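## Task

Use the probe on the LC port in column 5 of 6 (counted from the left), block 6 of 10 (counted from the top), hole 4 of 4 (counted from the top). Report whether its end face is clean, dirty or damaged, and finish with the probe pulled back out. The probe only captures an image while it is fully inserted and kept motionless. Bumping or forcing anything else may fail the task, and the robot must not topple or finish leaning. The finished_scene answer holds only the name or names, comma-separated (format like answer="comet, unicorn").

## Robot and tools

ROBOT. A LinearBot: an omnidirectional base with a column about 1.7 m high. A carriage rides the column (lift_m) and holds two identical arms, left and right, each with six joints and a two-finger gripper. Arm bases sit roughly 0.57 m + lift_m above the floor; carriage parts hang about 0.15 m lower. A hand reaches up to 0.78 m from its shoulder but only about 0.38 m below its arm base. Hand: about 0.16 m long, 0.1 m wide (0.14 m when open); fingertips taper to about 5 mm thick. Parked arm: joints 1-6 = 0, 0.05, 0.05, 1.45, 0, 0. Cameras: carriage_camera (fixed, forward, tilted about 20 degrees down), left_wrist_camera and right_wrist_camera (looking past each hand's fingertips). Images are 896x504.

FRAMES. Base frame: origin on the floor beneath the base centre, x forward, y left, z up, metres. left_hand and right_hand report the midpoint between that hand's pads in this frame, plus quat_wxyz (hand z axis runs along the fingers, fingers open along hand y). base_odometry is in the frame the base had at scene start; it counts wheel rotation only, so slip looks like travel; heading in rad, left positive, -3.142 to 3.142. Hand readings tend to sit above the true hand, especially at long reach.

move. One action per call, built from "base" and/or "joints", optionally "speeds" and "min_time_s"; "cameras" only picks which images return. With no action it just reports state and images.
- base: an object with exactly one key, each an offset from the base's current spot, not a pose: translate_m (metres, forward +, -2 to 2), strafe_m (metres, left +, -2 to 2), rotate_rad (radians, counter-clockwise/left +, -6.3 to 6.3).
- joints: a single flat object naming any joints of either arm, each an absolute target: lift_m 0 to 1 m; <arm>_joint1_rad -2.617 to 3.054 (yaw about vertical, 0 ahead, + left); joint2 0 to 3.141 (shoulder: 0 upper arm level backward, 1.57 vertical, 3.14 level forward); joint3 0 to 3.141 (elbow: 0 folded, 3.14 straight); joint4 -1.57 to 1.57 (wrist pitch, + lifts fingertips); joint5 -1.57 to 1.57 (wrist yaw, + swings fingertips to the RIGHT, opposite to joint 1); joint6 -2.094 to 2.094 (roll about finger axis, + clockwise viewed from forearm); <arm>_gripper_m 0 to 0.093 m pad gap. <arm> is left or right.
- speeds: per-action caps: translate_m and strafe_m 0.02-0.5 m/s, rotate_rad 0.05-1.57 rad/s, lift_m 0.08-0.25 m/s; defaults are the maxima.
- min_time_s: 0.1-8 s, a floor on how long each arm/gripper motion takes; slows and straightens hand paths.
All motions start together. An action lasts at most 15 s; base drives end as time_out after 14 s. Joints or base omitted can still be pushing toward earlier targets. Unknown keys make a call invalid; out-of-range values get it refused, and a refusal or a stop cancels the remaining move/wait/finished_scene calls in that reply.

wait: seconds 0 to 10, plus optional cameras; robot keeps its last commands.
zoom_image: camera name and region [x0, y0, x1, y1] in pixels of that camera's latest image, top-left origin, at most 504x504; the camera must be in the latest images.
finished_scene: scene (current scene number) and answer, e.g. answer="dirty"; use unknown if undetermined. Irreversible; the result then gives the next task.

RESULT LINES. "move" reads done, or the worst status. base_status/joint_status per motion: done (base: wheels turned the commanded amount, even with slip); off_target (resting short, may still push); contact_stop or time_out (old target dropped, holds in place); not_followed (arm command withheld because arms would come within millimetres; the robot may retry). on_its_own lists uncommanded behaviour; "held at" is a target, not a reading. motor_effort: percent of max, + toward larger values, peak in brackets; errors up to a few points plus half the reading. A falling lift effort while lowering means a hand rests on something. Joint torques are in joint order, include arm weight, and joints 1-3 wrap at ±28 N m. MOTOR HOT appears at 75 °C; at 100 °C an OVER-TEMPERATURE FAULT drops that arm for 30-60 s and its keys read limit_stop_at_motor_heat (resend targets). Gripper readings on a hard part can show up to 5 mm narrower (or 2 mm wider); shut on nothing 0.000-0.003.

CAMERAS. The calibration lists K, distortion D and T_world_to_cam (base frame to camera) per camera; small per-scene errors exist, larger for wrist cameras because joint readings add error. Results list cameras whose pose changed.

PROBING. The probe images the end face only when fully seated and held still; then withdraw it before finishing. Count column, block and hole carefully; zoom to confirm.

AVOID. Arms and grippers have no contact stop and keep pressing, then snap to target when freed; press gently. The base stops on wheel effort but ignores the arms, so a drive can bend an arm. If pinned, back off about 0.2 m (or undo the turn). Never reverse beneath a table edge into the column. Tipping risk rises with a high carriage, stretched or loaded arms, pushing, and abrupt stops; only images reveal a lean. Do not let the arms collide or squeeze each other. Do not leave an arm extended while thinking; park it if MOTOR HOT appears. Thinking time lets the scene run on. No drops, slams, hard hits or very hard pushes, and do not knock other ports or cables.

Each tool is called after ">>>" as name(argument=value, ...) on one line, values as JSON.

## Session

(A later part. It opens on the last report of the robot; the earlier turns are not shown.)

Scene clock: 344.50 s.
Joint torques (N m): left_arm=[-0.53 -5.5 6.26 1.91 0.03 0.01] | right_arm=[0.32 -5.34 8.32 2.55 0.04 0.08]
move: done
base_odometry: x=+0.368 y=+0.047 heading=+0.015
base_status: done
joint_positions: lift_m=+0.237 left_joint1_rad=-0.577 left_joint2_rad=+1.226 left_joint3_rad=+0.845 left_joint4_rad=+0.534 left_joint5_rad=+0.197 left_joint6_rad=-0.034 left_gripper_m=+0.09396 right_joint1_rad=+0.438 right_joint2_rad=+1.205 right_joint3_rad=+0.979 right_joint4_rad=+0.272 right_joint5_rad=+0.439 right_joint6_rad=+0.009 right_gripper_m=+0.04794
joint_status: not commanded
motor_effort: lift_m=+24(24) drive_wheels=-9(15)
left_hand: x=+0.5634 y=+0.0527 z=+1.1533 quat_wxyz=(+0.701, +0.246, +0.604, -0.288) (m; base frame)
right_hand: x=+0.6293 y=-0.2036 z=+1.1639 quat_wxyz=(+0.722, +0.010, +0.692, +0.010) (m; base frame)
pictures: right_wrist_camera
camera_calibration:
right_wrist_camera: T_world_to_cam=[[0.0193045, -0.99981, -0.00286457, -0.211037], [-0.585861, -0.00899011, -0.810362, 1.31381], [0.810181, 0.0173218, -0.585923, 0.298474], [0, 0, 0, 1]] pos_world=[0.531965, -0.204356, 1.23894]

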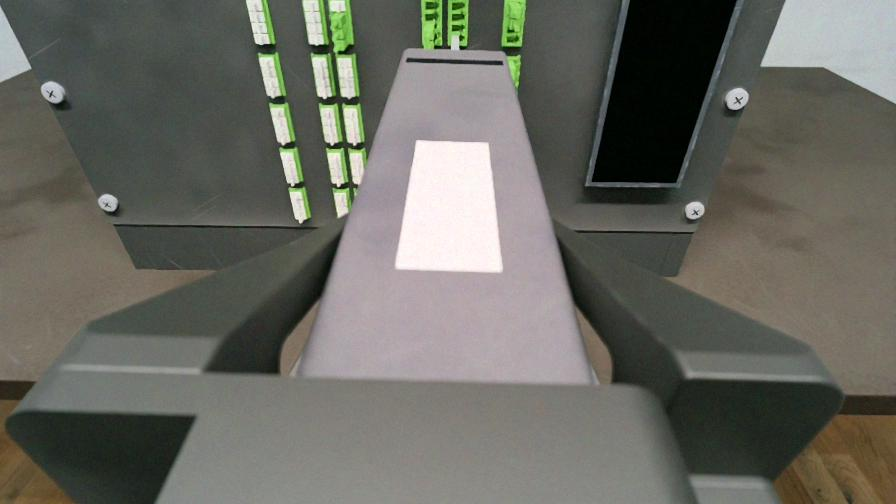

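>>> move(base={"rotate_rad": 0.0018}, speeds={"rotate_rad": 0.05}, cameras=[])

>>> move(base={"translate_m": 0.003}, speeds={"translate_m": 0.02}, cameras=["right_wrist_camera"])

>>> zoom_image(camera="right_wrist_camera", region=[420, 0, 480, 60])

Scene clock: 347.00 s.
Joint torques (N m): left_arm=[-0.5 -5.53 6.28 1.92 0.02 0.02] | right_arm=[0.32 -5.38 8.29 2.56 0.04 0.08]
move: done
base_odometry: x=+0.368 y=+0.047 heading=+0.016
base_status: done
joint_positions: lift_m=+0.237 left_joint1_rad=-0.577 left_joint2_rad=+1.226 left_joint3_rad=+0.845 left_joint4_rad=+0.534 left_joint5_rad=+0.197 left_joint6_rad=-0.034 left_gripper_m=+0.09396 right_joint1_rad=+0.438 right_joint2_rad=+1.205 right_joint3_rad=+0.979 right_joint4_rad=+0.272 right_joint5_rad=+0.439 right_joint6_rad=+0.009 right_gripper_m=+0.04794
joint_status: not commanded
motor_effort: lift_m=+24(24) drive_wheels=-12(12)
left_hand: x=+0.5634 y=+0.0527 z=+1.1533 quat_wxyz=(+0.701, +0.246, +0.604, -0.288) (m; base frame)
right_hand: x=+0.6293 y=-0.2036 z=+1.1639 quat_wxyz=(+0.722, +0.010, +0.692, +0.010) (m; base frame)
pictures: none
No camera images: "cameras" was empty.

Scene clock: 347.63 s.
Joint torques (N m): left_arm=[-0.44 -5.59 6.23 1.91 0.03 -0.02] | right_arm=[0.34 -5.34 8.31 2.55 0.05 0.08]
move: done
base_odometry: x=+0.371 y=+0.047 heading=+0.016
base_status: done
joint_positions: lift_m=+0.237 left_joint1_rad=-0.577 left_joint2_rad=+1.226 left_joint3_rad=+0.845 left_joint4_rad=+0.534 left_joint5_rad=+0.196 left_joint6_rad=-0.034 left_gripper_m=+0.09396 right_joint1_rad=+0.438 right_joint2_rad=+1.205 right_joint3_rad=+0.979 right_joint4_rad=+0.272 right_joint5_rad=+0.438 right_joint6_rad=+0.009 right_gripper_m=+0.04794
joint_status: not commanded
motor_effort: lift_m=+24(24) drive_wheels=-10(16)
left_hand: x=+0.5634 y=+0.0527 z=+1.1533 quat_wxyz=(+0.701, +0.245, +0.604, -0.288) (m; base frame)
right_hand: x=+0.6293 y=-0.2035 z=+1.1639 quat_wxyz=(+0.722, +0.010, +0.692, +0.010) (m; base frame)
pictures: right_wrist_camera
camera_calibration:
right_wrist_camera: T_world_to_cam=[[0.0204433, -0.999787, -0.00282173, -0.211588], [-0.585841, -0.00969197, -0.810368, 1.31366], [0.810168, 0.0182197, -0.585914, 0.298653], [0, 0, 0, 1]] pos_world=[0.531964, -0.204252, 1.23894]

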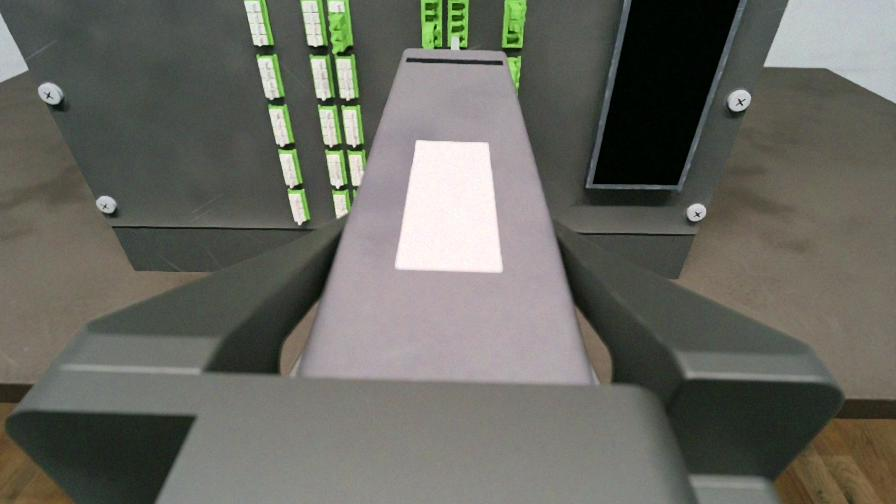

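Scaled by 8.400 from the camera's 896x504 image, which has a finer 1280x720 frame.

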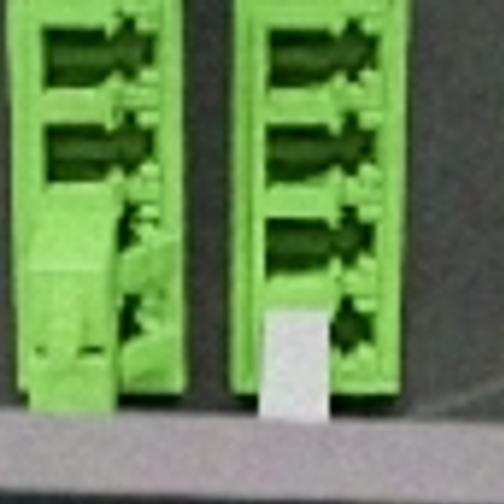

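>>> move(base={"translate_m": 0.004}, speeds={"translate_m": 0.02}, cameras=["right_wrist_camera"])

>>> zoom_image(camera="right_wrist_camera", region=[420, 0, 480, 60])

Scene clock: 349.80 s.
Joint torques (N m): left_arm=[-0.35 -5.64 6.17 1.94 0.03 -0.01] | right_arm=[0.14 -5.24 8.32 2.57 0.06 0.08]
move: done
base_odometry: x=+0.375 y=+0.046 heading=+0.015
base_status: done
joint_positions: lift_m=+0.237 left_joint1_rad=-0.577 left_joint2_rad=+1.226 left_joint3_rad=+0.845 left_joint4_rad=+0.534 left_joint5_rad=+0.196 left_joint6_rad=-0.034 left_gripper_m=+0.09396 right_joint1_rad=+0.440 right_joint2_rad=+1.204 right_joint3_rad=+0.979 right_joint4_rad=+0.271 right_joint5_rad=+0.436 right_joint6_rad=+0.009 right_gripper_m=+0.04794
joint_status: not commanded
motor_effort: lift_m=+24(24) drive_wheels=+7(13)
left_hand: x=+0.5636 y=+0.0529 z=+1.1533 quat_wxyz=(+0.701, +0.245, +0.604, -0.288) (m; base frame)
right_hand: x=+0.6288 y=-0.2026 z=+1.1643 quat_wxyz=(+0.722, +0.009, +0.692, +0.011) (m; base frame)
pictures: right_wrist_camera
camera_calibration:
right_wrist_camera: T_world_to_cam=[[0.0239098, -0.99971, -0.00296315, -0.212715], [-0.585529, -0.0116014, -0.810569, 1.31325], [0.810299, 0.0211155, -0.585636, 0.299486], [0, 0, 0, 1]] pos_world=[0.531359, -0.203741, 1.23924]

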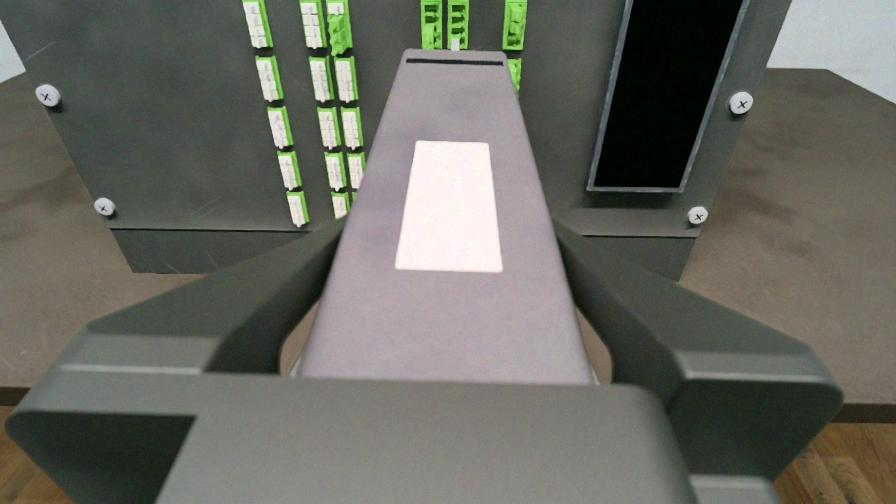

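Scaled by 8.400 from the camera's 896x504 image, which has a finer 1280x720 frame.

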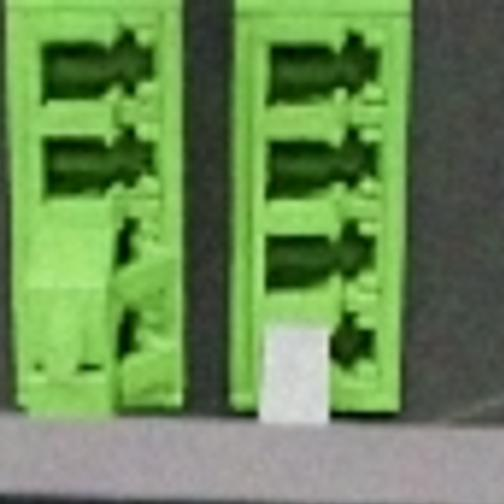

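>>> move(base={"rotate_rad": 0.002}, speeds={"rotate_rad": 0.05}, cameras=[])

>>> move(base={"translate_m": 0.004}, speeds={"translate_m": 0.02}, cameras=["right_wrist_camera"])

>>> zoom_image(camera="right_wrist_camera", region=[420, 0, 480, 60])

Scene clock: 352.63 s.
Joint torques (N m): left_arm=[-0.42 -5.39 6.28 1.89 0.02 0.04] | right_arm=[0.09 -5.19 8.32 2.57 0.03 0.08]
move: done
base_odometry: x=+0.375 y=+0.046 heading=+0.016
base_status: done
joint_positions: lift_m=+0.237 left_joint1_rad=-0.577 left_joint2_rad=+1.226 left_joint3_rad=+0.845 left_joint4_rad=+0.534 left_joint5_rad=+0.196 left_joint6_rad=-0.034 left_gripper_m=+0.09396 right_joint1_rad=+0.440 right_joint2_rad=+1.204 right_joint3_rad=+0.979 right_joint4_rad=+0.270 right_joint5_rad=+0.439 right_joint6_rad=+0.009 right_gripper_m=+0.04794
joint_status: not commanded
motor_effort: lift_m=+24(24) drive_wheels=+11(12)
left_hand: x=+0.5635 y=+0.0529 z=+1.1534 quat_wxyz=(+0.701, +0.245, +0.604, -0.288) (m; base frame)
right_hand: x=+0.6287 y=-0.2029 z=+1.1642 quat_wxyz=(+0.722, +0.010, +0.692, +0.010) (m; base frame)
pictures: none
No camera images: "cameras" was empty.

Scene clock: 353.23 s.
Joint torques (N m): left_arm=[-0.58 -5.37 6.28 1.94 0.05 0.01] | right_arm=[-0.31 -4 8.29 2.73 0.02 0.07]
move: done
base_odometry: x=+0.379 y=+0.046 heading=+0.015
base_status: done
joint_positions: lift_m=+0.237 left_joint1_rad=-0.577 left_joint2_rad=+1.226 left_joint3_rad=+0.845 left_joint4_rad=+0.534 left_joint5_rad=+0.196 left_joint6_rad=-0.034 left_gripper_m=+0.09396 right_joint1_rad=+0.445 right_joint2_rad=+1.190 right_joint3_rad=+0.979 right_joint4_rad=+0.252 right_joint5_rad=+0.440 right_joint6_rad=+0.009 right_gripper_m=+0.04794
joint_status: not commanded
motor_effort: lift_m=+24(24) drive_wheels=+7(17)
left_hand: x=+0.5635 y=+0.0529 z=+1.1534 quat_wxyz=(+0.701, +0.245, +0.604, -0.288) (m; base frame)
right_hand: x=+0.6251 y=-0.2026 z=+1.1653 quat_wxyz=(+0.720, +0.008, +0.694, +0.011) (m; base frame)
pictures: right_wrist_camera
camera_calibration:
right_wrist_camera: T_world_to_cam=[[0.0254676, -0.999675, -0.00123887, -0.215677], [-0.588949, -0.0140026, -0.808049, 1.31072], [0.807768, 0.0213087, -0.589115, 0.308715], [0, 0, 0, 1]] pos_world=[0.528069, -0.203831, 1.24072]

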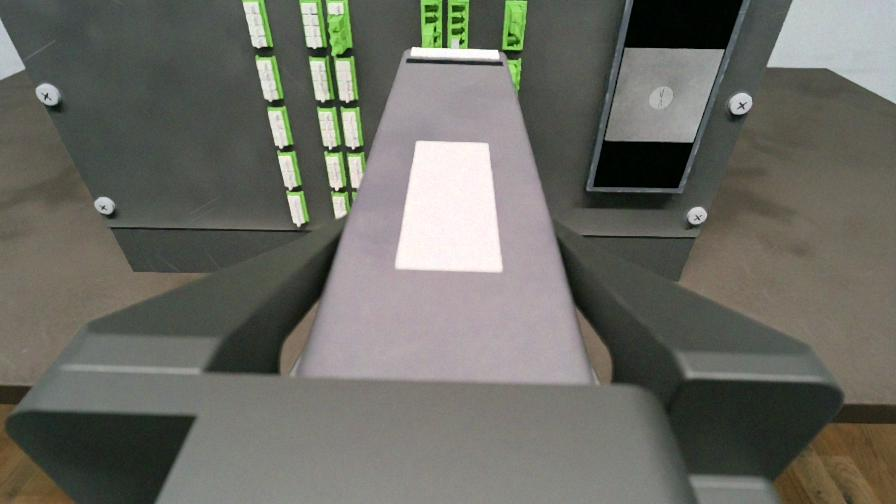

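Scaled by 8.400 from the camera's 896x504 image, which has a finer 1280x720 frame.

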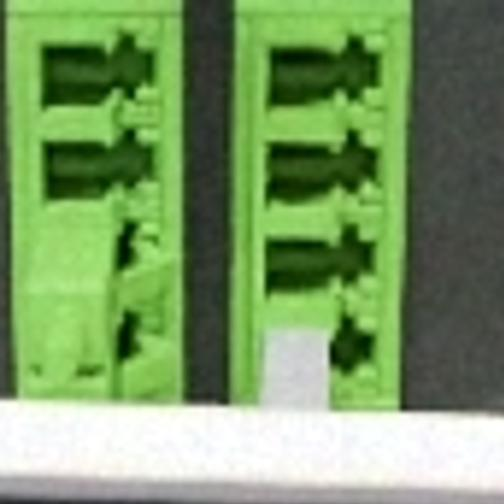

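The picture appeared.

>>> zoom_image(camera="right_wrist_camera", region=[595, 35, 735, 155])

>>> zoom_image(camera="right_wrist_camera", region=[640, 77, 682, 117])

Scaled by 3.600 from the camera's 896x504 image, which has a finer 1280x720 frame.

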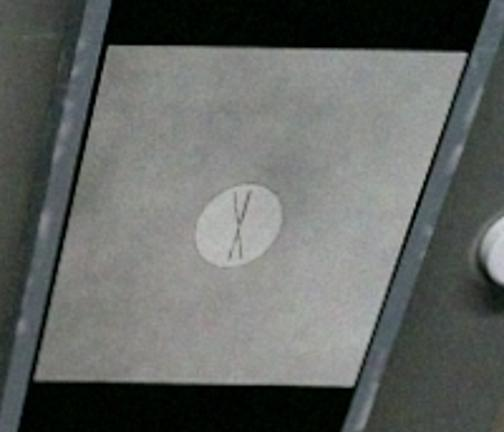

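Scaled by 12.000 from the camera's 896x504 image, which has a finer 1280x720 frame.

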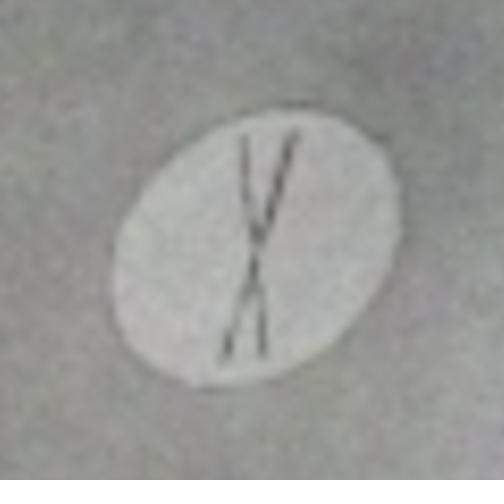

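>>> move(base={"translate_m": -0.03}, speeds={"translate_m": 0.03}, cameras=[])

>>> move(base={"translate_m": -0.1}, speeds={"translate_m": 0.1})

>>> zoom_image(camera="left_wrist_camera", region=[300, 0, 600, 250])

Scene clock: 357.57 s.
Joint torques (N m): left_arm=[-0.36 -5.71 6.35 1.91 0.02 0.01] | right_arm=[-0.13 -4.46 8.31 2.64 0.03 0.08]
move: done
base_odometry: x=+0.349 y=+0.046 heading=+0.016
base_status: done
joint_positions: lift_m=+0.237 left_joint1_rad=-0.577 left_joint2_rad=+1.226 left_joint3_rad=+0.845 left_joint4_rad=+0.534 left_joint5_rad=+0.196 left_joint6_rad=-0.034 left_gripper_m=+0.09396 right_joint1_rad=+0.443 right_joint2_rad=+1.195 right_joint3_rad=+0.979 right_joint4_rad=+0.263 right_joint5_rad=+0.440 right_joint6_rad=+0.009 right_gripper_m=+0.04794
joint_status: not commanded
motor_effort: lift_m=+24(24) drive_wheels=+4(14)
left_hand: x=+0.5635 y=+0.0529 z=+1.1534 quat_wxyz=(+0.701, +0.245, +0.604, -0.288) (m; base frame)
right_hand: x=+0.6265 y=-0.2027 z=+1.1657 quat_wxyz=(+0.722, +0.009, +0.692, +0.011) (m; base frame)
pictures: none
No camera images: "cameras" was empty.

Scene clock: 359.37 s.
Joint torques (N m): left_arm=[-0.57 -5.56 6.16 1.95 0.02 0] | right_arm=[-0.13 -4.74 8.35 2.6 0.03 0.08]
move: done
base_odometry: x=+0.249 y=+0.044 heading=+0.015
base_status: done
joint_positions: lift_m=+0.237 left_joint1_rad=-0.577 left_joint2_rad=+1.226 left_joint3_rad=+0.845 left_joint4_rad=+0.534 left_joint5_rad=+0.195 left_joint6_rad=-0.034 left_gripper_m=+0.09396 right_joint1_rad=+0.443 right_joint2_rad=+1.198 right_joint3_rad=+0.979 right_joint4_rad=+0.266 right_joint5_rad=+0.440 right_joint6_rad=+0.009 right_gripper_m=+0.04794
joint_status: not commanded
motor_effort: lift_m=+24(24) drive_wheels=-5(9)
left_hand: x=+0.5636 y=+0.0530 z=+1.1532 quat_wxyz=(+0.701, +0.245, +0.604, -0.288) (m; base frame)
right_hand: x=+0.6271 y=-0.2024 z=+1.1653 quat_wxyz=(+0.722, +0.009, +0.692, +0.011) (m; base frame)
pictures: carriage_camera, left_wrist_camera, right_wrist_camera
camera_calibration:
carriage_camera: T_world_to_cam=[[-0.0197587, -0.999333, -0.0306998, 0.039732], [-0.326499, 0.0354718, -0.944532, 1.18382], [0.944991, -0.00863923, -0.326982, 0.267217], [0, 0, 0, 1]] pos_world=[0.134782, 0.0000219958, 1.20675]
left_wrist_camera: T_world_to_cam=[[-0.710153, -0.703044, 0.0375668, 0.395378], [-0.320557, 0.275369, -0.90632, 1.22186], [0.626838, -0.655668, -0.42092, 0.294014], [0, 0, 0, 1]] pos_world=[0.488155, 0.134282, 1.2163]
right_wrist_camera: T_world_to_cam=[[0.0239796, -0.999707, -0.00336626, -0.212109], [-0.585015, -0.0113019, -0.810944, 1.31324], [0.810668, 0.0214155, -0.585114, 0.30061], [0, 0, 0, 1]] pos_world=[0.529657, -0.203642, 1.24014]

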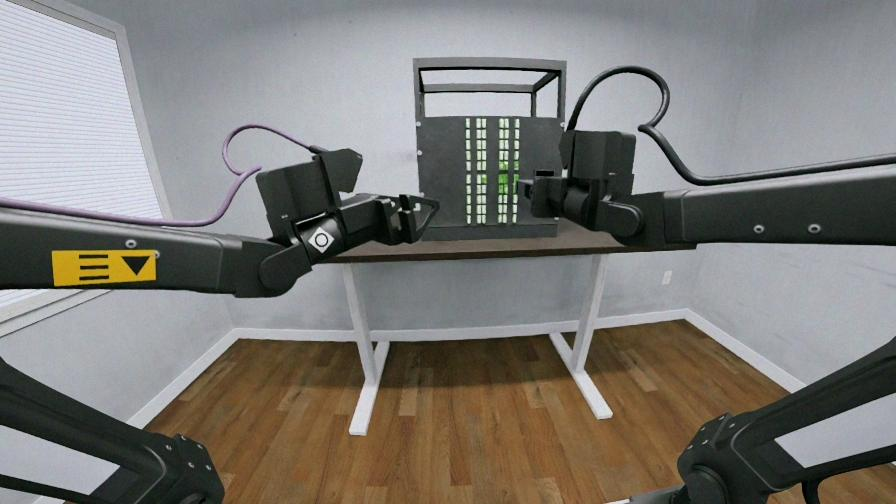

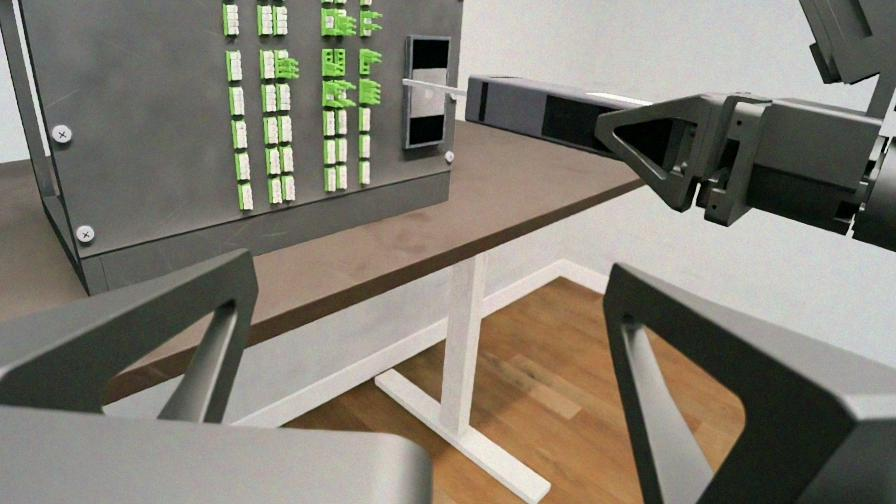

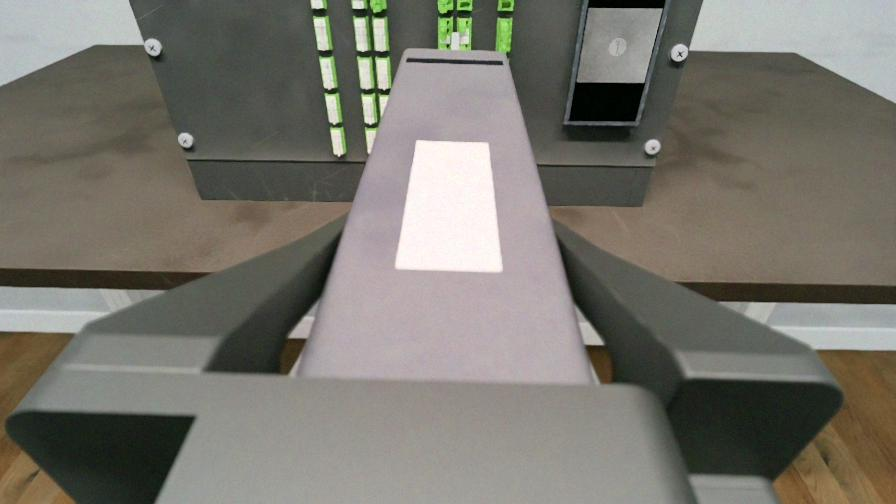

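Scaled by 1.680 from the camera's 896x504 image, which has a finer 1280x720 frame.

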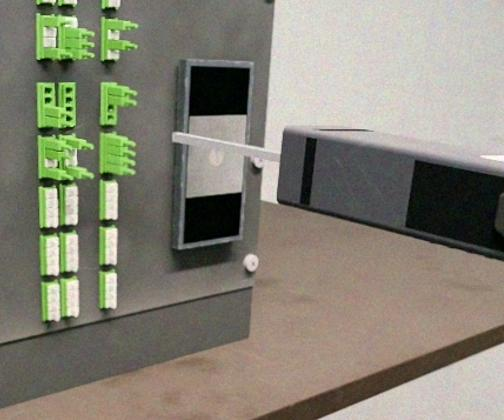

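>>> finished_scene(scene=1, answer="damaged")

The scene is finished: the task was done.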